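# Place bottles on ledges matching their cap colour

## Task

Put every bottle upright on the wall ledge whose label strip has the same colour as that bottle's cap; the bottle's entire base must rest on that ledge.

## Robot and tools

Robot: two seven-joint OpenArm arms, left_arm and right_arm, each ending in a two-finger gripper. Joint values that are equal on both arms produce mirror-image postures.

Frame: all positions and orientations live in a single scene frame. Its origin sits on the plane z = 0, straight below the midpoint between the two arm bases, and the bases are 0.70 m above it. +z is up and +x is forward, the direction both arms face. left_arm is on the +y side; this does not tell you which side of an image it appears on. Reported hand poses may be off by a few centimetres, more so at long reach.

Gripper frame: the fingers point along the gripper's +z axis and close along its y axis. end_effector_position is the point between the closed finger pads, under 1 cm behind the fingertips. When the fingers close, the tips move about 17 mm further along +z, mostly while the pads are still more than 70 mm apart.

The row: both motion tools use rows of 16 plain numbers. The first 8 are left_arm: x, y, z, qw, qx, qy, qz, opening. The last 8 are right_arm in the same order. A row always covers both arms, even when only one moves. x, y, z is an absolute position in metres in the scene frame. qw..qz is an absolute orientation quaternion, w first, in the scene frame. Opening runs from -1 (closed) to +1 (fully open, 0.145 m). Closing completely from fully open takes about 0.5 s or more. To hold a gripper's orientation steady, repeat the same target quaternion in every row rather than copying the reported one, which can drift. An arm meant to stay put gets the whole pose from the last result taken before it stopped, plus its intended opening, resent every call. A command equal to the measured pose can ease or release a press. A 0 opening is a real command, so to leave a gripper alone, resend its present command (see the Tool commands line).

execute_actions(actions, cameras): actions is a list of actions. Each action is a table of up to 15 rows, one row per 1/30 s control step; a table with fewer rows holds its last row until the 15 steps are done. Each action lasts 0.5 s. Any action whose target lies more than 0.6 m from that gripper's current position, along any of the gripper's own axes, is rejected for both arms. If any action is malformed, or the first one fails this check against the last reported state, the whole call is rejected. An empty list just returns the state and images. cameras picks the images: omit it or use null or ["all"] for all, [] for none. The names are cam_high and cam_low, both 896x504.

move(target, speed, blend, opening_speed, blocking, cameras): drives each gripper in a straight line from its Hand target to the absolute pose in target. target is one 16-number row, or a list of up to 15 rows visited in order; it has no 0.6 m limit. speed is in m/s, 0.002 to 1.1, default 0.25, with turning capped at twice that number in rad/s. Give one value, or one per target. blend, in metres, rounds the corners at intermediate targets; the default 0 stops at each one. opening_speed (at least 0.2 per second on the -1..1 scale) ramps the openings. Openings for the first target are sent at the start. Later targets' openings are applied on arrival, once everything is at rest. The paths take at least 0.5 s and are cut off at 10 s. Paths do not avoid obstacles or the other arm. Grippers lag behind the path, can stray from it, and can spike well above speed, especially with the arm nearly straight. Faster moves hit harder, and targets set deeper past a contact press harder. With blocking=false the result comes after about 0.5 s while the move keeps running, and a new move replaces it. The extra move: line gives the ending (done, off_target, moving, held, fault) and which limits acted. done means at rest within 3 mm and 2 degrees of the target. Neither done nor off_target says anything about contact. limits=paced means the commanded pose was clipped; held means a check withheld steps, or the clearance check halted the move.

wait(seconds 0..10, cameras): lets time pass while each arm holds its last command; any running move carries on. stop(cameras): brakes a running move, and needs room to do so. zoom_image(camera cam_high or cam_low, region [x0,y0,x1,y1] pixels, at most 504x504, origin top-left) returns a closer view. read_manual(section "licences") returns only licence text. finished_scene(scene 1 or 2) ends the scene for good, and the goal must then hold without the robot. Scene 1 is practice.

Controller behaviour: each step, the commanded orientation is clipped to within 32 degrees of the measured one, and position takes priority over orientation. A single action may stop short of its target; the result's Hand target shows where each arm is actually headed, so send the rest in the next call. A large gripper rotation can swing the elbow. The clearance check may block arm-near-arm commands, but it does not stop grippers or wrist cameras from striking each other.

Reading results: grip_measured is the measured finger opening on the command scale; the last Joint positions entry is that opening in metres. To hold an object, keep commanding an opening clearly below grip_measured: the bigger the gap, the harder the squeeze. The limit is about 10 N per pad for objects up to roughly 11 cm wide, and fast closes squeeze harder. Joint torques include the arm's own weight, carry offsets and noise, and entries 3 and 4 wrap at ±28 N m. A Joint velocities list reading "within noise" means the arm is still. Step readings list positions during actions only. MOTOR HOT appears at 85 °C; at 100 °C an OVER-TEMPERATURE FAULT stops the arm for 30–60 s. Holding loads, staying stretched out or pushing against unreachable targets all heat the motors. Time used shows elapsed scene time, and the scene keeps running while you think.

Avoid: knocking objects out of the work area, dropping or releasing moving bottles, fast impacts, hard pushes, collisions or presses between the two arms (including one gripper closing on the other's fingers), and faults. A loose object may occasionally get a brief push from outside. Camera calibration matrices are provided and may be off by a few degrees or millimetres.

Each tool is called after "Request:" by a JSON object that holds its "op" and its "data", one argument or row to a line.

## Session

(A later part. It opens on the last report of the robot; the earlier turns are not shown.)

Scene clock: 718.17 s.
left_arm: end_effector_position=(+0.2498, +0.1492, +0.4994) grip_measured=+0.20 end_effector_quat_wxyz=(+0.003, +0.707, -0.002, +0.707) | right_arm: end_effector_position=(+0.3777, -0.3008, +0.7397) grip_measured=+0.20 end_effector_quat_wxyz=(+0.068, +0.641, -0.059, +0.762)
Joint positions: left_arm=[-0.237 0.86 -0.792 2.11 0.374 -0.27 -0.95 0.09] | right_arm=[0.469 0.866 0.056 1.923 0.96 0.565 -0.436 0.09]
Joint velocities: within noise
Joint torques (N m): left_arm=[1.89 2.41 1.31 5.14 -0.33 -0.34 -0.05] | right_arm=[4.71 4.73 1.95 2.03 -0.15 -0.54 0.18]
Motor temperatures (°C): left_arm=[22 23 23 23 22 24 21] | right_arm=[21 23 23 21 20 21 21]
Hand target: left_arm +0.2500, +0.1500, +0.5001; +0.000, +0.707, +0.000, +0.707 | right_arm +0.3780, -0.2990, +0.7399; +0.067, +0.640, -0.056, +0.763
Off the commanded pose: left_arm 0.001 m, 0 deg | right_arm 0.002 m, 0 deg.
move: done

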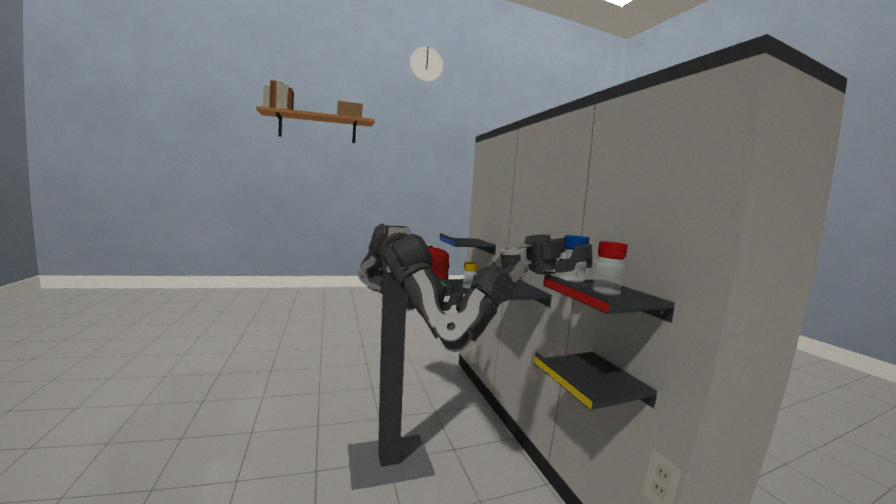

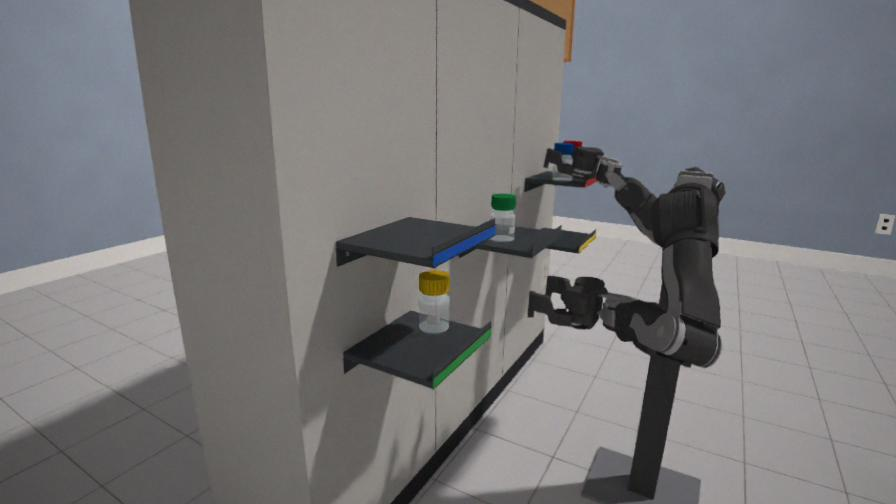

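Request:
{"op": "move", "data": {
  "target": [
    [0.25,0.15,0.5,0,0.7071,0,0.7071,0.2,0.378,-0.299,0.74,0.0668,0.6404,-0.0561,0.7631,-0.6],
    [0.25,0.15,0.5,0,0.7071,0,0.7071,0.2,0.376,-0.295,0.785,0.0668,0.6404,-0.0561,0.7631,-0.6],
    [0.25,0.15,0.5,0,0.7071,0,0.7071,0.2,0.275,-0.26,0.775,0.0668,0.6404,-0.0561,0.7631,-0.6]
  ],
  "speed": [0.1,0.12,0.2],
  "blend": [0,0.01,0],
  "opening_speed": 1.5
}}

Scene clock: 731.73 s.
left_arm: end_effector_position=(+0.2498, +0.1492, +0.4994) grip_measured=+0.20 end_effector_quat_wxyz=(+0.003, +0.707, -0.002, +0.707) | right_arm: end_effector_position=(+0.2765, -0.2585, +0.7735) grip_measured=-0.54 end_effector_quat_wxyz=(+0.061, +0.644, -0.053, +0.761)
Joint positions: left_arm=[-0.237 0.86 -0.792 2.11 0.374 -0.27 -0.95 0.09] | right_arm=[0.242 0.991 0.447 2.44 1.511 0.785 -0.883 0.035]
Joint velocities: within noise
Joint torques (N m): left_arm=[1.91 2.41 1.32 5.15 -0.33 -0.34 -0.05] | right_arm=[2.47 5.42 3.17 0.4 -0.32 -0.26 -0.18]
Motor temperatures (°C): left_arm=[22 22 23 23 22 24 21] | right_arm=[21 23 23 20 20 21 21]
Hand target: left_arm +0.2500, +0.1500, +0.5001; +0.000, +0.707, +0.000, +0.707 | right_arm +0.2754, -0.2602, +0.7752; +0.066, +0.641, -0.055, +0.763
Off the commanded pose: left_arm 0.001 m, 0 deg | right_arm 0.003 m, 1 deg.
joint sent to its limit (right arm) — joint 4 (elbow), upper limit, where the elbow is as bent as it goes. The joint targets still meet the commanded pose.
move: done

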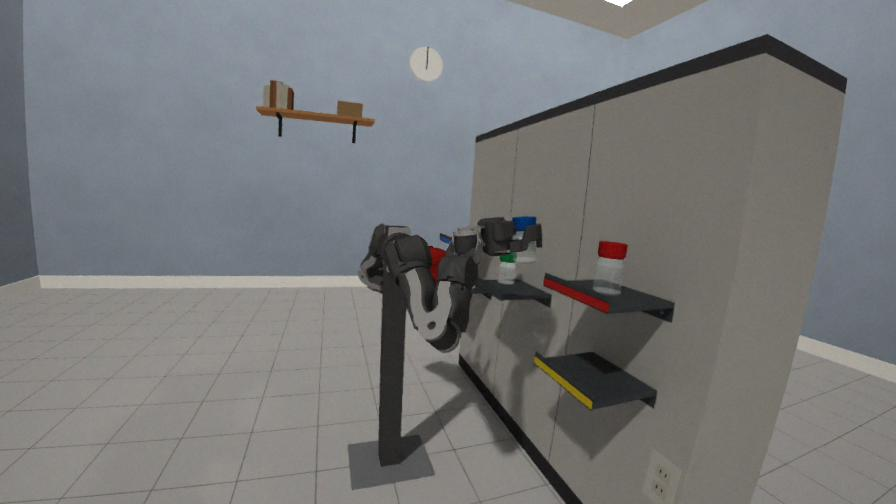

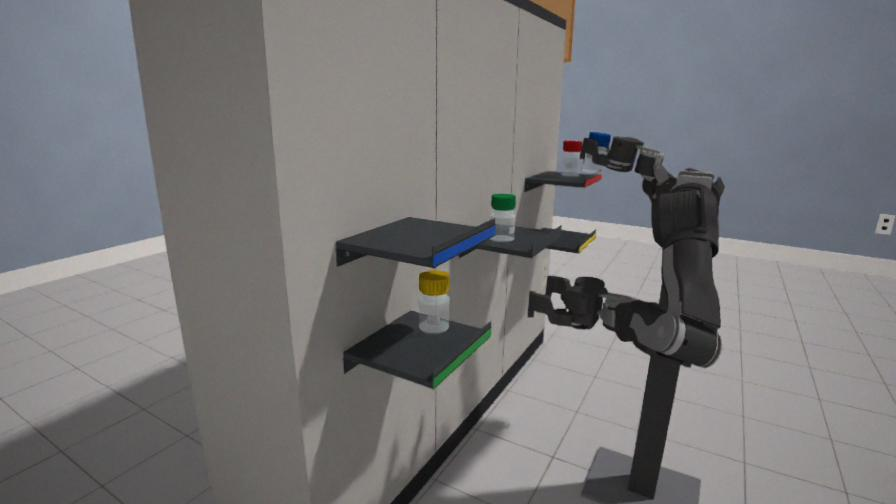

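Request:
{"op": "zoom_image", "data": {
  "camera": "cam_high",
  "region": [470, 200, 560, 280]
}}

Request:
{"op": "zoom_image", "data": {
  "camera": "cam_low",
  "region": [560, 110, 660, 200]
}}

Scaled by 5.600 from the camera's 896x504 image, which has a finer 1280x720 frame.

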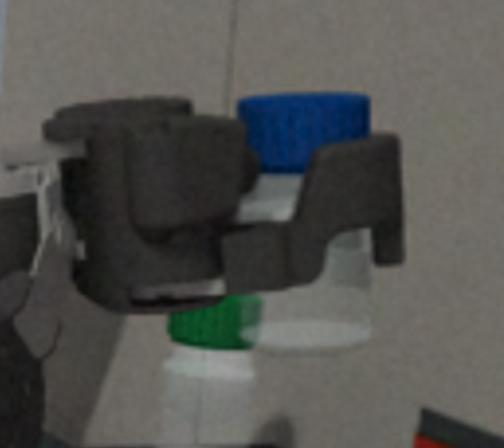

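Scaled by 5.040 from the camera's 896x504 image, which has a finer 1280x720 frame.

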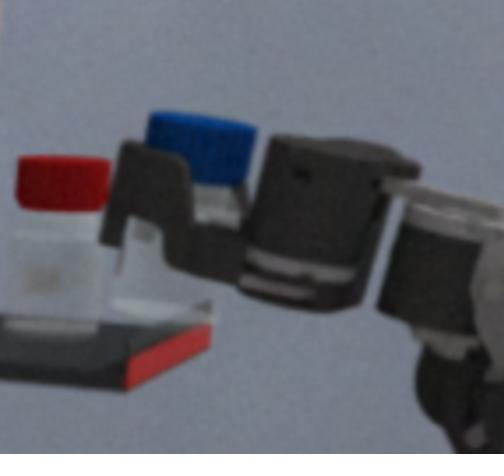

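Request:
{"op": "move", "data": {
  "target": [
    [0.25,0.15,0.5,0,0.7071,0,0.7071,0.2,0.27,-0.14,0.72,0,0.6428,0,0.766,-0.6],
    [0.25,0.15,0.5,0,0.7071,0,0.7071,0.2,0.29,-0.075,0.69,-0.1,0.6373,0.0839,0.7594,-0.6],
    [0.25,0.15,0.5,0,0.7071,0,0.7071,0.2,0.383,-0.055,0.685,-0.1,0.6373,0.0839,0.7594,-0.6],
    [0.25,0.15,0.5,0,0.7071,0,0.7071,0.2,0.383,-0.055,0.65,-0.1,0.6373,0.0839,0.7594,-0.6]
  ],
  "speed": [0.2,0.2,0.15,0.08],
  "blend": [0.02,0.02,0.01,0]
}}

Request:
{"op": "zoom_image", "data": {
  "camera": "cam_high",
  "region": [440, 220, 560, 310]
}}

Request:
{"op": "zoom_image", "data": {
  "camera": "cam_low",
  "region": [470, 150, 620, 270]
}}

Scene clock: 773.23 s.
left_arm: end_effector_position=(+0.2498, +0.1492, +0.4994) grip_measured=+0.20 end_effector_quat_wxyz=(+0.003, +0.707, -0.002, +0.707) | right_arm: end_effector_position=(+0.3836, -0.0562, +0.6466) grip_measured=-0.54 end_effector_quat_wxyz=(-0.098, +0.644, +0.082, +0.755)
Joint positions: left_arm=[-0.237 0.86 -0.792 2.11 0.374 -0.27 -0.95 0.09] | right_arm=[0.455 0.32 -0.557 1.941 0.505 0.401 -0.455 0.035]
Joint velocities: within noise
Joint torques (N m): left_arm=[1.89 2.41 1.31 5.15 -0.33 -0.34 -0.05] | right_arm=[5.95 -0.09 1.4 3.51 -0.3 -0.72 0.13]
Motor temperatures (°C): left_arm=[21 22 23 24 22 24 21] | right_arm=[21 24 23 20 20 20 21]
Hand target: left_arm +0.2500, +0.1500, +0.5001; +0.000, +0.707, +0.000, +0.707 | right_arm +0.3829, -0.0550, +0.6501; -0.100, +0.637, +0.084, +0.759
Off the commanded pose: left_arm 0.001 m, 0 deg | right_arm 0.004 m, 1 deg.
move: off_target (right_arm)

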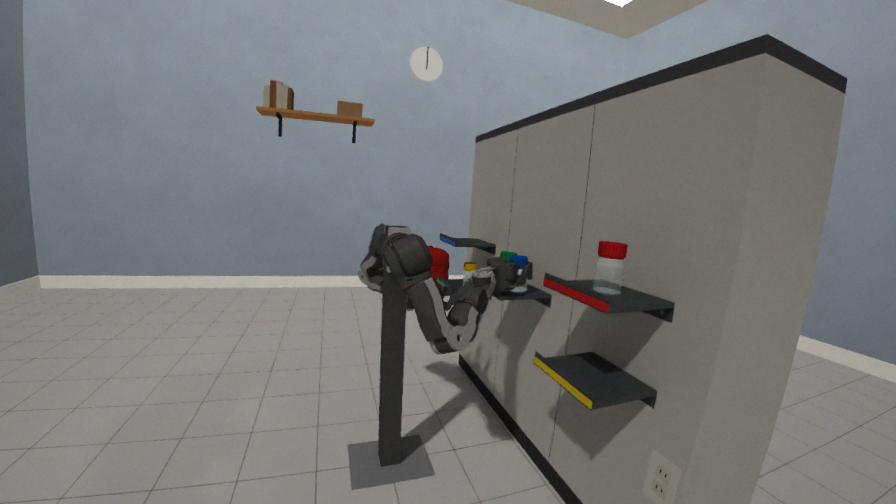

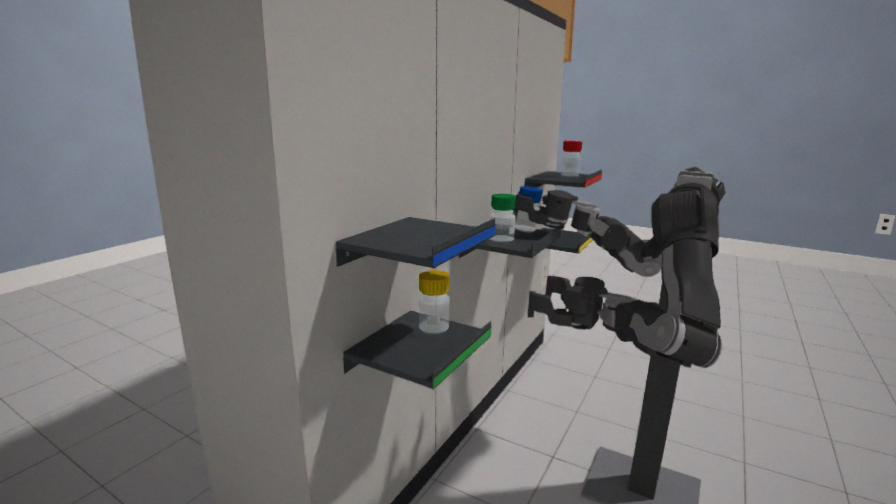

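Scaled by 4.200 from the camera's 896x504 image, which has a finer 1280x720 frame.

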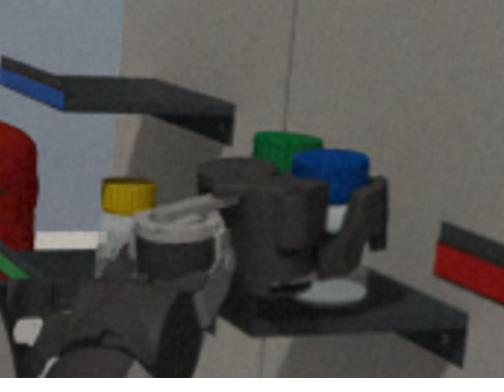

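Scaled by 3.360 from the camera's 896x504 image, which has a finer 1280x720 frame.

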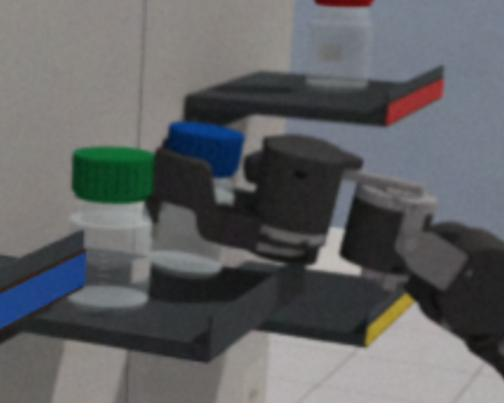

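Request:
{"op": "move", "data": {
  "target": [
    [0.25,0.15,0.5,0,0.7071,0,0.7071,0.2,0.383,-0.055,0.637,-0.1,0.6373,0.0839,0.7594,-0.6]
  ],
  "speed": 0.04
}}

Request:
{"op": "zoom_image", "data": {
  "camera": "cam_low",
  "region": [470, 150, 620, 270]
}}

Scene clock: 780.17 s.
left_arm: end_effector_position=(+0.2498, +0.1492, +0.4994) grip_measured=+0.20 end_effector_quat_wxyz=(+0.003, +0.707, -0.002, +0.707) | right_arm: end_effector_position=(+0.3816, -0.0574, +0.6487) grip_measured=-0.54 end_effector_quat_wxyz=(-0.097, +0.624, +0.080, +0.772)
Joint positions: left_arm=[-0.237 0.86 -0.792 2.11 0.374 -0.27 -0.95 0.09] | right_arm=[0.436 0.327 -0.564 1.934 0.468 0.328 -0.445 0.035]
Joint velocities: within noise
Joint torques (N m): left_arm=[1.91 2.41 1.31 5.15 -0.33 -0.34 -0.05] | right_arm=[2.47 0.3 0.51 0.76 0.21 -0.21 0.17]
Motor temperatures (°C): left_arm=[21 22 23 24 22 24 21] | right_arm=[22 24 23 20 20 21 21]
Hand target: left_arm +0.2500, +0.1500, +0.5001; +0.000, +0.707, +0.000, +0.707 | right_arm +0.3827, -0.0551, +0.6370; -0.100, +0.637, +0.084, +0.759
Off the commanded pose: left_arm 0.001 m, 0 deg | right_arm 0.012 m, 2 deg.
move: off_target (right_arm)

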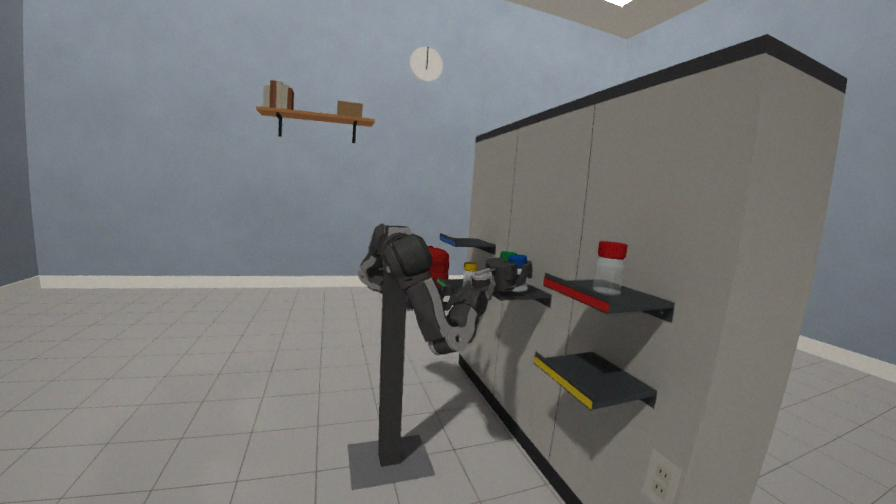

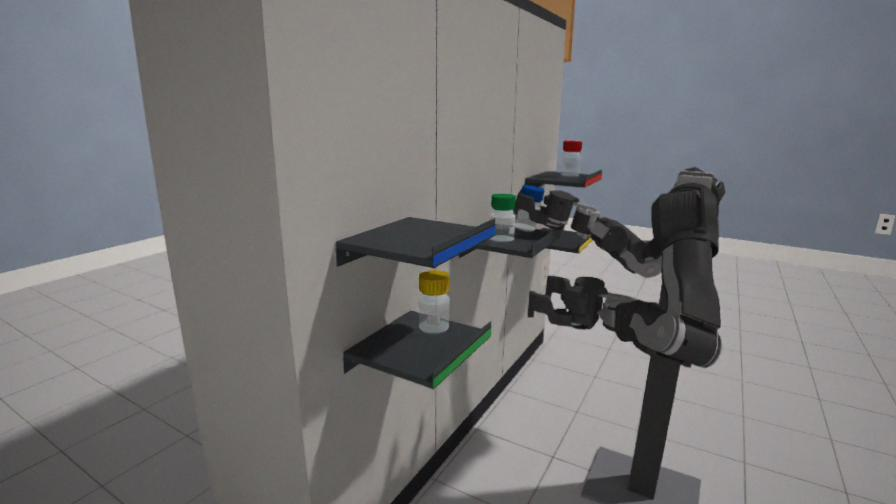

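Scaled by 3.360 from the camera's 896x504 image, which has a finer 1280x720 frame.

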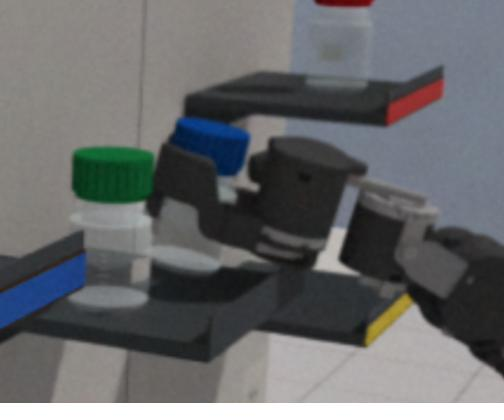

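Request:
{"op": "move", "data": {
  "target": [
    [0.25,0.15,0.5,0,0.7071,0,0.7071,0.2,0.383,-0.055,0.662,-0.0882,0.7309,0.0962,0.6697,-0.6]
  ],
  "speed": 0.1
}}

Request:
{"op": "zoom_image", "data": {
  "camera": "cam_low",
  "region": [470, 150, 620, 270]
}}

Request:
{"op": "zoom_image", "data": {
  "camera": "cam_high",
  "region": [440, 220, 560, 310]
}}

Scene clock: 800.10 s.
left_arm: end_effector_position=(+0.2498, +0.1492, +0.4994) grip_measured=+0.20 end_effector_quat_wxyz=(+0.003, +0.707, -0.002, +0.707) | right_arm: end_effector_position=(+0.3834, -0.0549, +0.6602) grip_measured=-0.54 end_effector_quat_wxyz=(-0.091, +0.733, +0.096, +0.668)
Joint positions: left_arm=[-0.237 0.86 -0.792 2.11 0.374 -0.27 -0.95 0.09] | right_arm=[0.664 0.341 -0.567 2.007 0.908 0.785 -0.713 0.035]
Joint velocities: within noise
Joint torques (N m): left_arm=[1.89 2.44 1.32 5.15 -0.33 -0.34 -0.05] | right_arm=[6.45 0.15 1.65 2.99 -0.24 -0.32 -0.14]
Motor temperatures (°C): left_arm=[21 22 23 24 22 24 21] | right_arm=[21 23 23 20 20 20 21]
Hand target: left_arm +0.2500, +0.1500, +0.5001; +0.000, +0.707, +0.000, +0.707 | right_arm +0.3830, -0.0550, +0.6619; -0.088, +0.731, +0.096, +0.670
Off the commanded pose: left_arm 0.001 m, 0 deg | right_arm 0.002 m, 0 deg.
joint sent to its limit (right arm) — joint 6 (wrist pitch), upper limit. The joint targets still meet the commanded pose.
move: done

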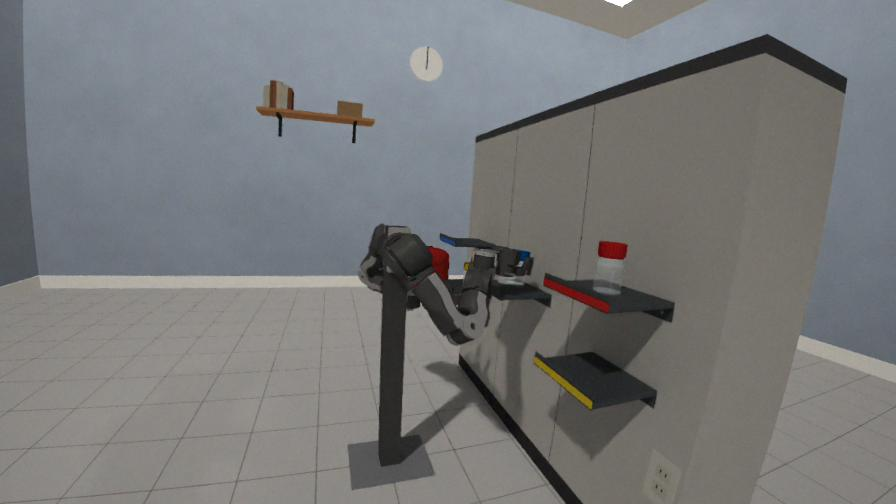

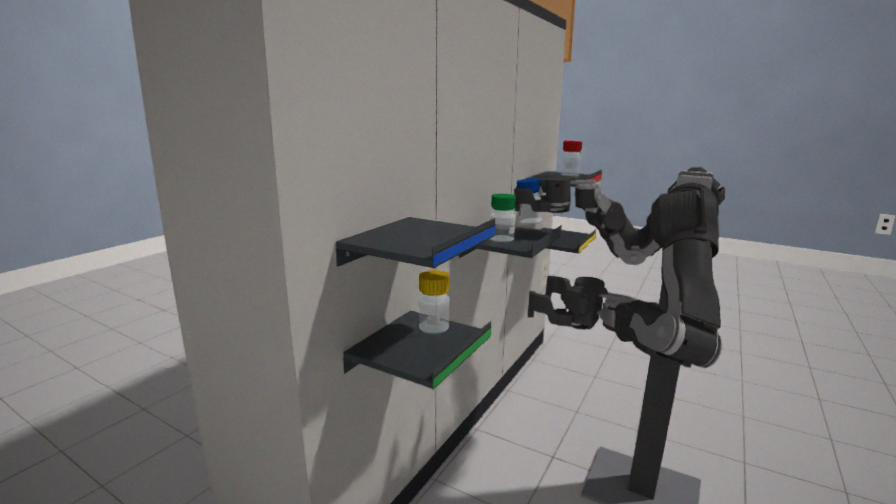

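Scaled by 3.360 from the camera's 896x504 image, which has a finer 1280x720 frame.

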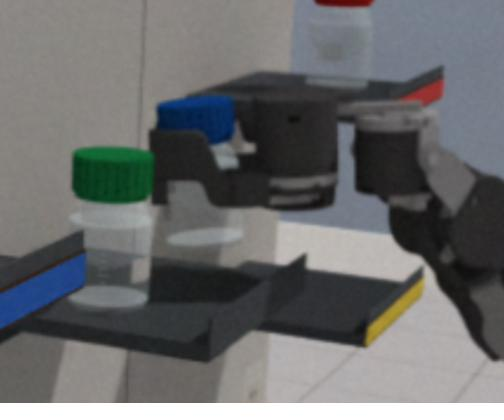

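Scaled by 4.200 from the camera's 896x504 image, which has a finer 1280x720 frame.

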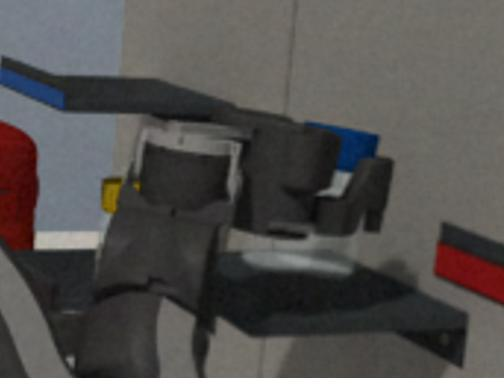

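Request:
{"op": "move", "data": {
  "target": [
    [0.25,0.15,0.5,0,0.7071,0,0.7071,0.2,0.383,-0.055,0.66,-0.0962,0.6698,0.0882,0.7309,-0.6],
    [0.25,0.15,0.5,0,0.7071,0,0.7071,0.2,0.383,-0.055,0.645,-0.0962,0.6698,0.0882,0.7309,-0.6]
  ],
  "speed": 0.06
}}

Request:
{"op": "zoom_image", "data": {
  "camera": "cam_low",
  "region": [470, 150, 620, 270]
}}

Request:
{"op": "zoom_image", "data": {
  "camera": "cam_high",
  "region": [440, 220, 560, 310]
}}

Scene clock: 812.60 s.
left_arm: end_effector_position=(+0.2498, +0.1492, +0.4994) grip_measured=+0.20 end_effector_quat_wxyz=(+0.003, +0.707, -0.002, +0.707) | right_arm: end_effector_position=(+0.3834, -0.0560, +0.6428) grip_measured=-0.54 end_effector_quat_wxyz=(-0.094, +0.675, +0.087, +0.727)
Joint positions: left_arm=[-0.237 0.86 -0.792 2.11 0.374 -0.27 -0.95 0.09] | right_arm=[0.565 0.432 -0.677 1.966 0.719 0.435 -0.616 0.035]
Joint velocities: within noise
Joint torques (N m): left_arm=[1.91 2.41 1.32 5.16 -0.33 -0.34 -0.05] | right_arm=[5.47 0.3 2 2.97 -0.39 -0.65 0.17]
Motor temperatures (°C): left_arm=[21 22 23 24 22 24 21] | right_arm=[23 23 23 20 20 20 21]
Hand target: left_arm +0.2500, +0.1500, +0.5001; +0.000, +0.707, +0.000, +0.707 | right_arm +0.3830, -0.0550, +0.6450; -0.096, +0.670, +0.088, +0.731
Off the commanded pose: left_arm 0.001 m, 0 deg | right_arm 0.002 m, 1 deg.
move: done

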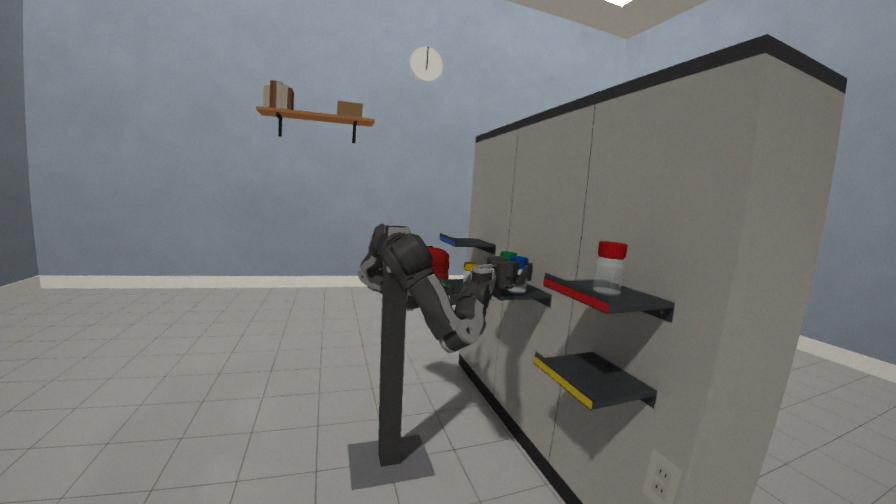

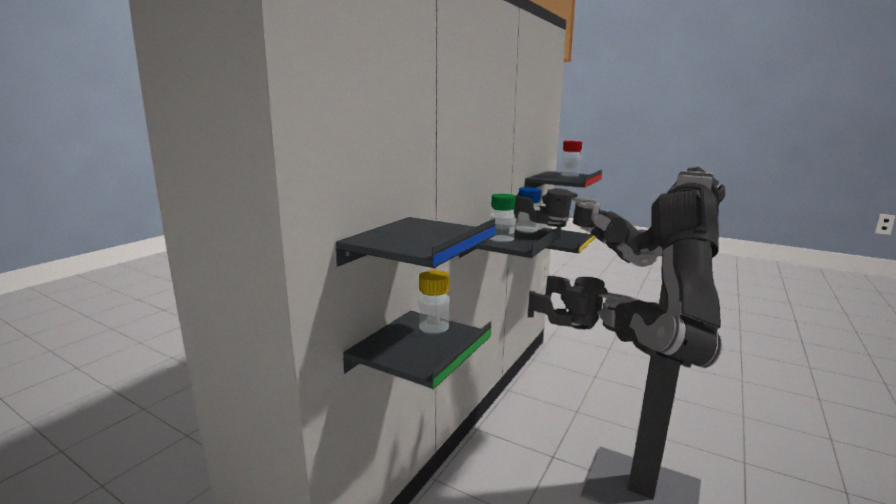

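Scaled by 3.360 from the camera's 896x504 image, which has a finer 1280x720 frame.

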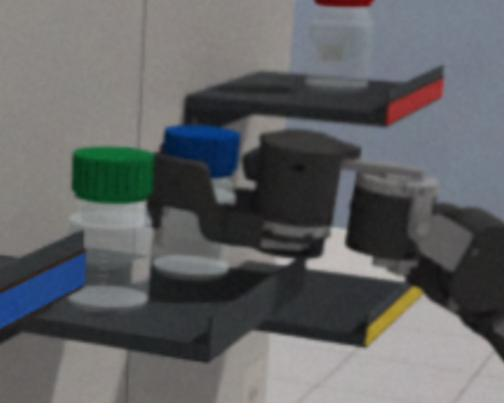

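Scaled by 4.200 from the camera's 896x504 image, which has a finer 1280x720 frame.

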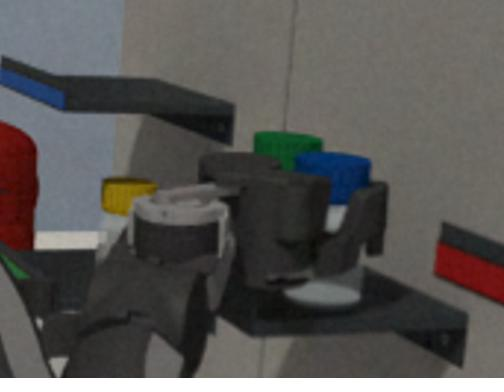

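Request:
{"op": "move", "data": {
  "target": [
    [0.25,0.15,0.5,0,0.7071,0,0.7071,0.2,0.383,-0.055,0.637,-0.0962,0.6698,0.0882,0.7309,-0.6],
    [0.25,0.15,0.5,0,0.7071,0,0.7071,0.2,0.383,-0.055,0.638,-0.0962,0.6698,0.0882,0.7309,0.05],
    [0.25,0.15,0.5,0,0.7071,0,0.7071,0.2,0.287,-0.081,0.645,-0.0962,0.6698,0.0882,0.7309,0.05]
  ],
  "speed": [0.03,0.1,0.12],
  "opening_speed": 1.5
}}

Request:
{"op": "zoom_image", "data": {
  "camera": "cam_low",
  "region": [470, 150, 620, 270]
}}

Request:
{"op": "zoom_image", "data": {
  "camera": "cam_high",
  "region": [440, 220, 560, 310]
}}

Scene clock: 826.13 s.
left_arm: end_effector_position=(+0.2498, +0.1492, +0.4994) grip_measured=+0.20 end_effector_quat_wxyz=(+0.003, +0.707, -0.002, +0.707) | right_arm: end_effector_position=(+0.2867, -0.0790, +0.6443) grip_measured=+0.05 end_effector_quat_wxyz=(-0.099, +0.668, +0.092, +0.732)
Joint positions: left_arm=[-0.237 0.86 -0.792 2.11 0.374 -0.27 -0.95 0.09] | right_arm=[0.205 0.65 -0.615 2.443 0.686 0.441 -0.745 0.079]
Joint velocities: within noise
Joint torques (N m): left_arm=[1.91 2.41 1.31 5.14 -0.33 -0.34 -0.05] | right_arm=[2.49 1.52 2.63 2.52 -0.32 -0.46 -0.15]
Motor temperatures (°C): left_arm=[21 22 23 24 22 24 21] | right_arm=[23 23 23 20 20 21 21]
Hand target: left_arm +0.2500, +0.1500, +0.5001; +0.000, +0.707, +0.000, +0.707 | right_arm +0.2875, -0.0809, +0.6448; -0.097, +0.667, +0.088, +0.733
Off the commanded pose: left_arm 0.001 m, 0 deg | right_arm 0.002 m, 1 deg.
joint read past its limit (right arm) — joint 4 (elbow), upper limit, where the elbow is as bent as it goes.
joint sent to its limit (right arm) — joint 4 (elbow), upper limit, where the elbow is as bent as it goes. The joint targets still meet the commanded pose.
move: done; target 2's new opening was sent with right_arm's hand 0.004 m and 1 deg from that target

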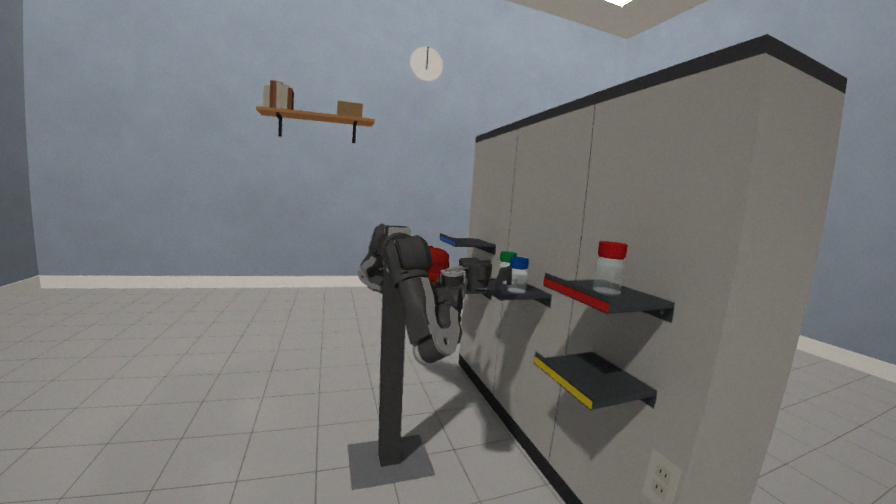

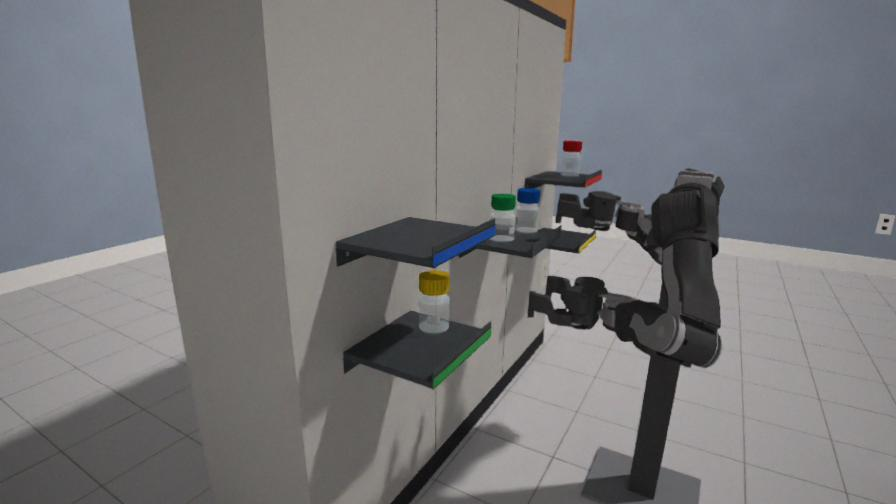

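Scaled by 3.360 from the camera's 896x504 image, which has a finer 1280x720 frame.

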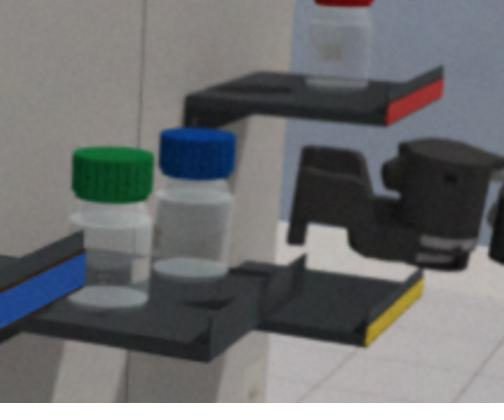

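Scaled by 4.200 from the camera's 896x504 image, which has a finer 1280x720 frame.

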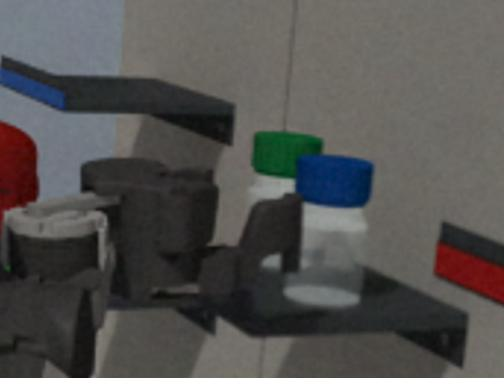

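Request:
{"op": "move", "data": {
  "target": [
    [0.11,0.36,0.20,-0.219,0.825,-0.507,0.121,0.1,0.24,-0.2,0.55,0,0.6755,0,0.7372,0.1],
    [0.25,0.25,0.28,0,0.924,0,0.383,0.1,0.22,-0.28,0.45,0,0.7071,0,0.7071,0.1],
    [0.25,0.12,0.5,0,0.6755,0,0.7372,0.1,0.22,-0.28,0.45,0,0.7071,0,0.7071,0.1],
    [0.27,0.0,0.62,0.0962,0.6698,-0.0882,0.7309,0.1,0.22,-0.28,0.45,0,0.7071,0,0.7071,0.1]
  ],
  "speed": 0.3,
  "blend": 0.02
}}

Scene clock: 851.57 s.
left_arm: end_effector_position=(+0.2704, +0.0008, +0.6211) grip_measured=+0.10 end_effector_quat_wxyz=(+0.095, +0.668, -0.086, +0.733) | right_arm: end_effector_position=(+0.2196, -0.2793, +0.4493) grip_measured=+0.10 end_effector_quat_wxyz=(+0.000, +0.709, +0.001, +0.705)
Joint positions: left_arm=[0.115 0.193 -0.902 2.278 0.182 0.544 -0.75 0.083] | right_arm=[-0.747 0.952 -0.204 1.732 0.688 -0.782 -0.355 0.083]
Joint velocities: within noise
Joint torques (N m): left_arm=[3.23 -1.28 -0.14 4.41 -0.12 -0.42 0.13] | right_arm=[0.09 3.52 3.21 2.17 0.01 -0.5 0.18]
Motor temperatures (°C): left_arm=[21 22 23 24 22 24 21] | right_arm=[21 23 23 20 20 21 21]
Hand target: left_arm +0.2700, -0.0001, +0.6200; +0.096, +0.670, -0.088, +0.731 | right_arm +0.2201, -0.2800, +0.4501; +0.000, +0.707, +0.000, +0.707
Off the commanded pose: left_arm 0.001 m, 0 deg | right_arm 0.001 m, 0 deg.
joint sent to its limit (right arm) — joint 6 (wrist pitch), lower limit. The joint targets still meet the commanded pose.
move: done

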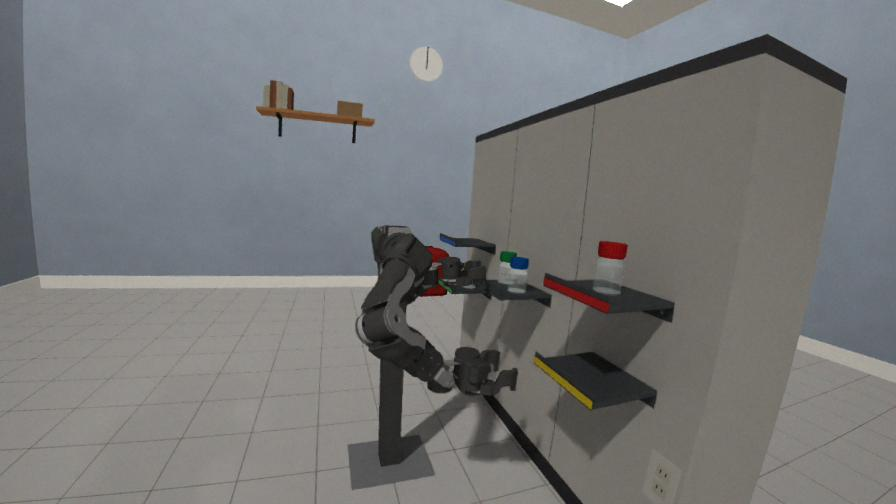

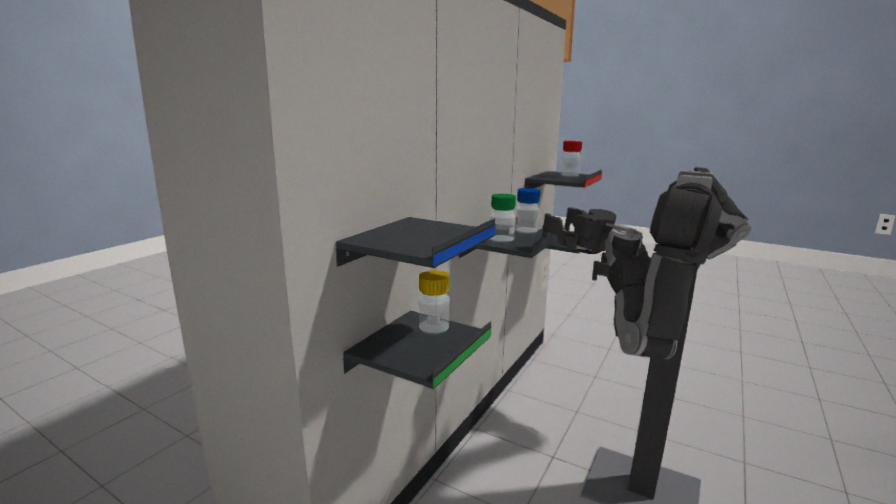

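Request:
{"op": "move", "data": {
  "target": [
    [0.284,-0.029,0.63,0.0939,0.6887,-0.0907,0.7131,0.1,0.22,-0.28,0.45,0,0.7071,0,0.7071,0.1],
    [0.384,-0.056,0.628,0.0939,0.6887,-0.0907,0.7131,0.1,0.22,-0.28,0.45,0,0.7071,0,0.7071,0.1],
    [0.384,-0.056,0.628,0.0939,0.6887,-0.0907,0.7131,-0.7,0.22,-0.28,0.45,0,0.7071,0,0.7071,0.1],
    [0.384,-0.056,0.675,0.0939,0.6887,-0.0907,0.7131,-0.7,0.22,-0.28,0.45,0,0.7071,0,0.7071,0.1]
  ],
  "speed": 0.15,
  "opening_speed": 1.5
}}

Request:
{"op": "zoom_image", "data": {
  "camera": "cam_low",
  "region": [470, 150, 620, 270]
}}

Request:
{"op": "zoom_image", "data": {
  "camera": "cam_high",
  "region": [440, 220, 560, 310]
}}

Scene clock: 878.13 s.
left_arm: end_effector_position=(+0.3841, -0.0567, +0.6744) grip_measured=-0.37 end_effector_quat_wxyz=(+0.094, +0.689, -0.094, +0.712) | right_arm: end_effector_position=(+0.2196, -0.2793, +0.4493) grip_measured=+0.10 end_effector_quat_wxyz=(+0.000, +0.709, +0.001, +0.705)
Joint positions: left_arm=[0.662 -0.162 -0.709 1.73 0.39 0.706 -0.668 0.047] | right_arm=[-0.747 0.952 -0.204 1.732 0.688 -0.782 -0.355 0.083]
Joint velocities: within noise
Joint torques (N m): left_arm=[7.4 -3.15 0.72 4.19 -0.17 -0.66 -0.06] | right_arm=[0.12 3.6 3.11 2.18 0 -0.51 0.17]
Motor temperatures (°C): left_arm=[22 22 23 24 22 24 21] | right_arm=[21 23 23 20 20 21 21]
Hand target: left_arm +0.3840, -0.0559, +0.6750; +0.094, +0.689, -0.091, +0.713 | right_arm +0.2201, -0.2800, +0.4501; +0.000, +0.707, +0.000, +0.707
Off the commanded pose: left_arm 0.001 m, 0 deg | right_arm 0.001 m, 0 deg.
joint sent to its limit (left arm) — joint 2 (shoulder roll), lower limit. The joint targets still meet the commanded pose.
joint sent to its limit (right arm) — joint 6 (wrist pitch), lower limit. The joint targets still meet the commanded pose.
move: done

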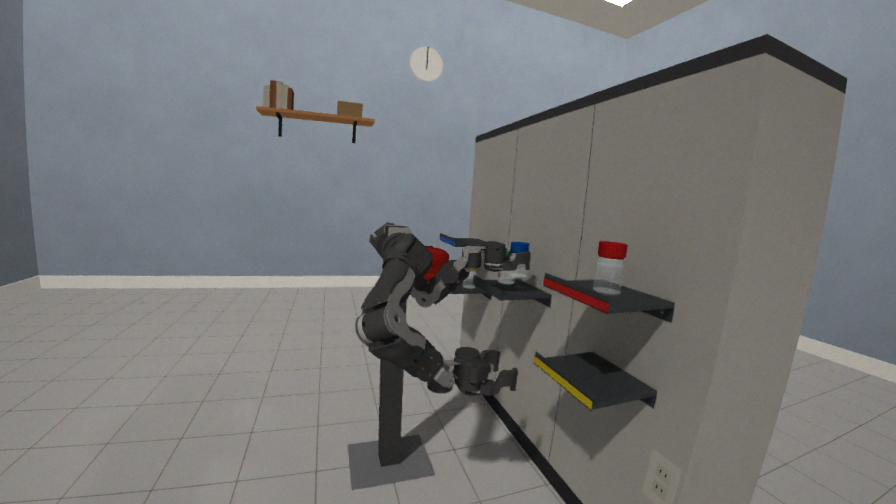

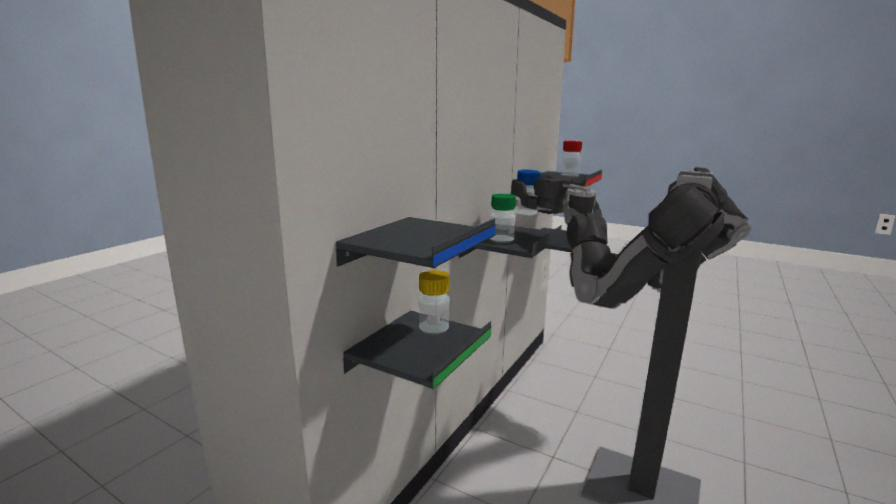

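Scaled by 3.360 from the camera's 896x504 image, which has a finer 1280x720 frame.

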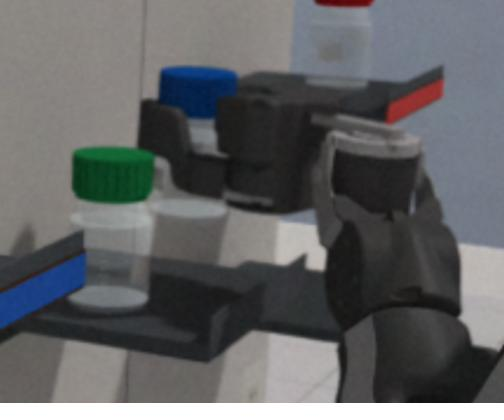

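Scaled by 4.200 from the camera's 896x504 image, which has a finer 1280x720 frame.

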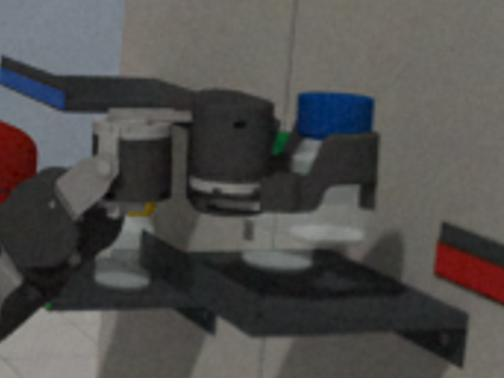

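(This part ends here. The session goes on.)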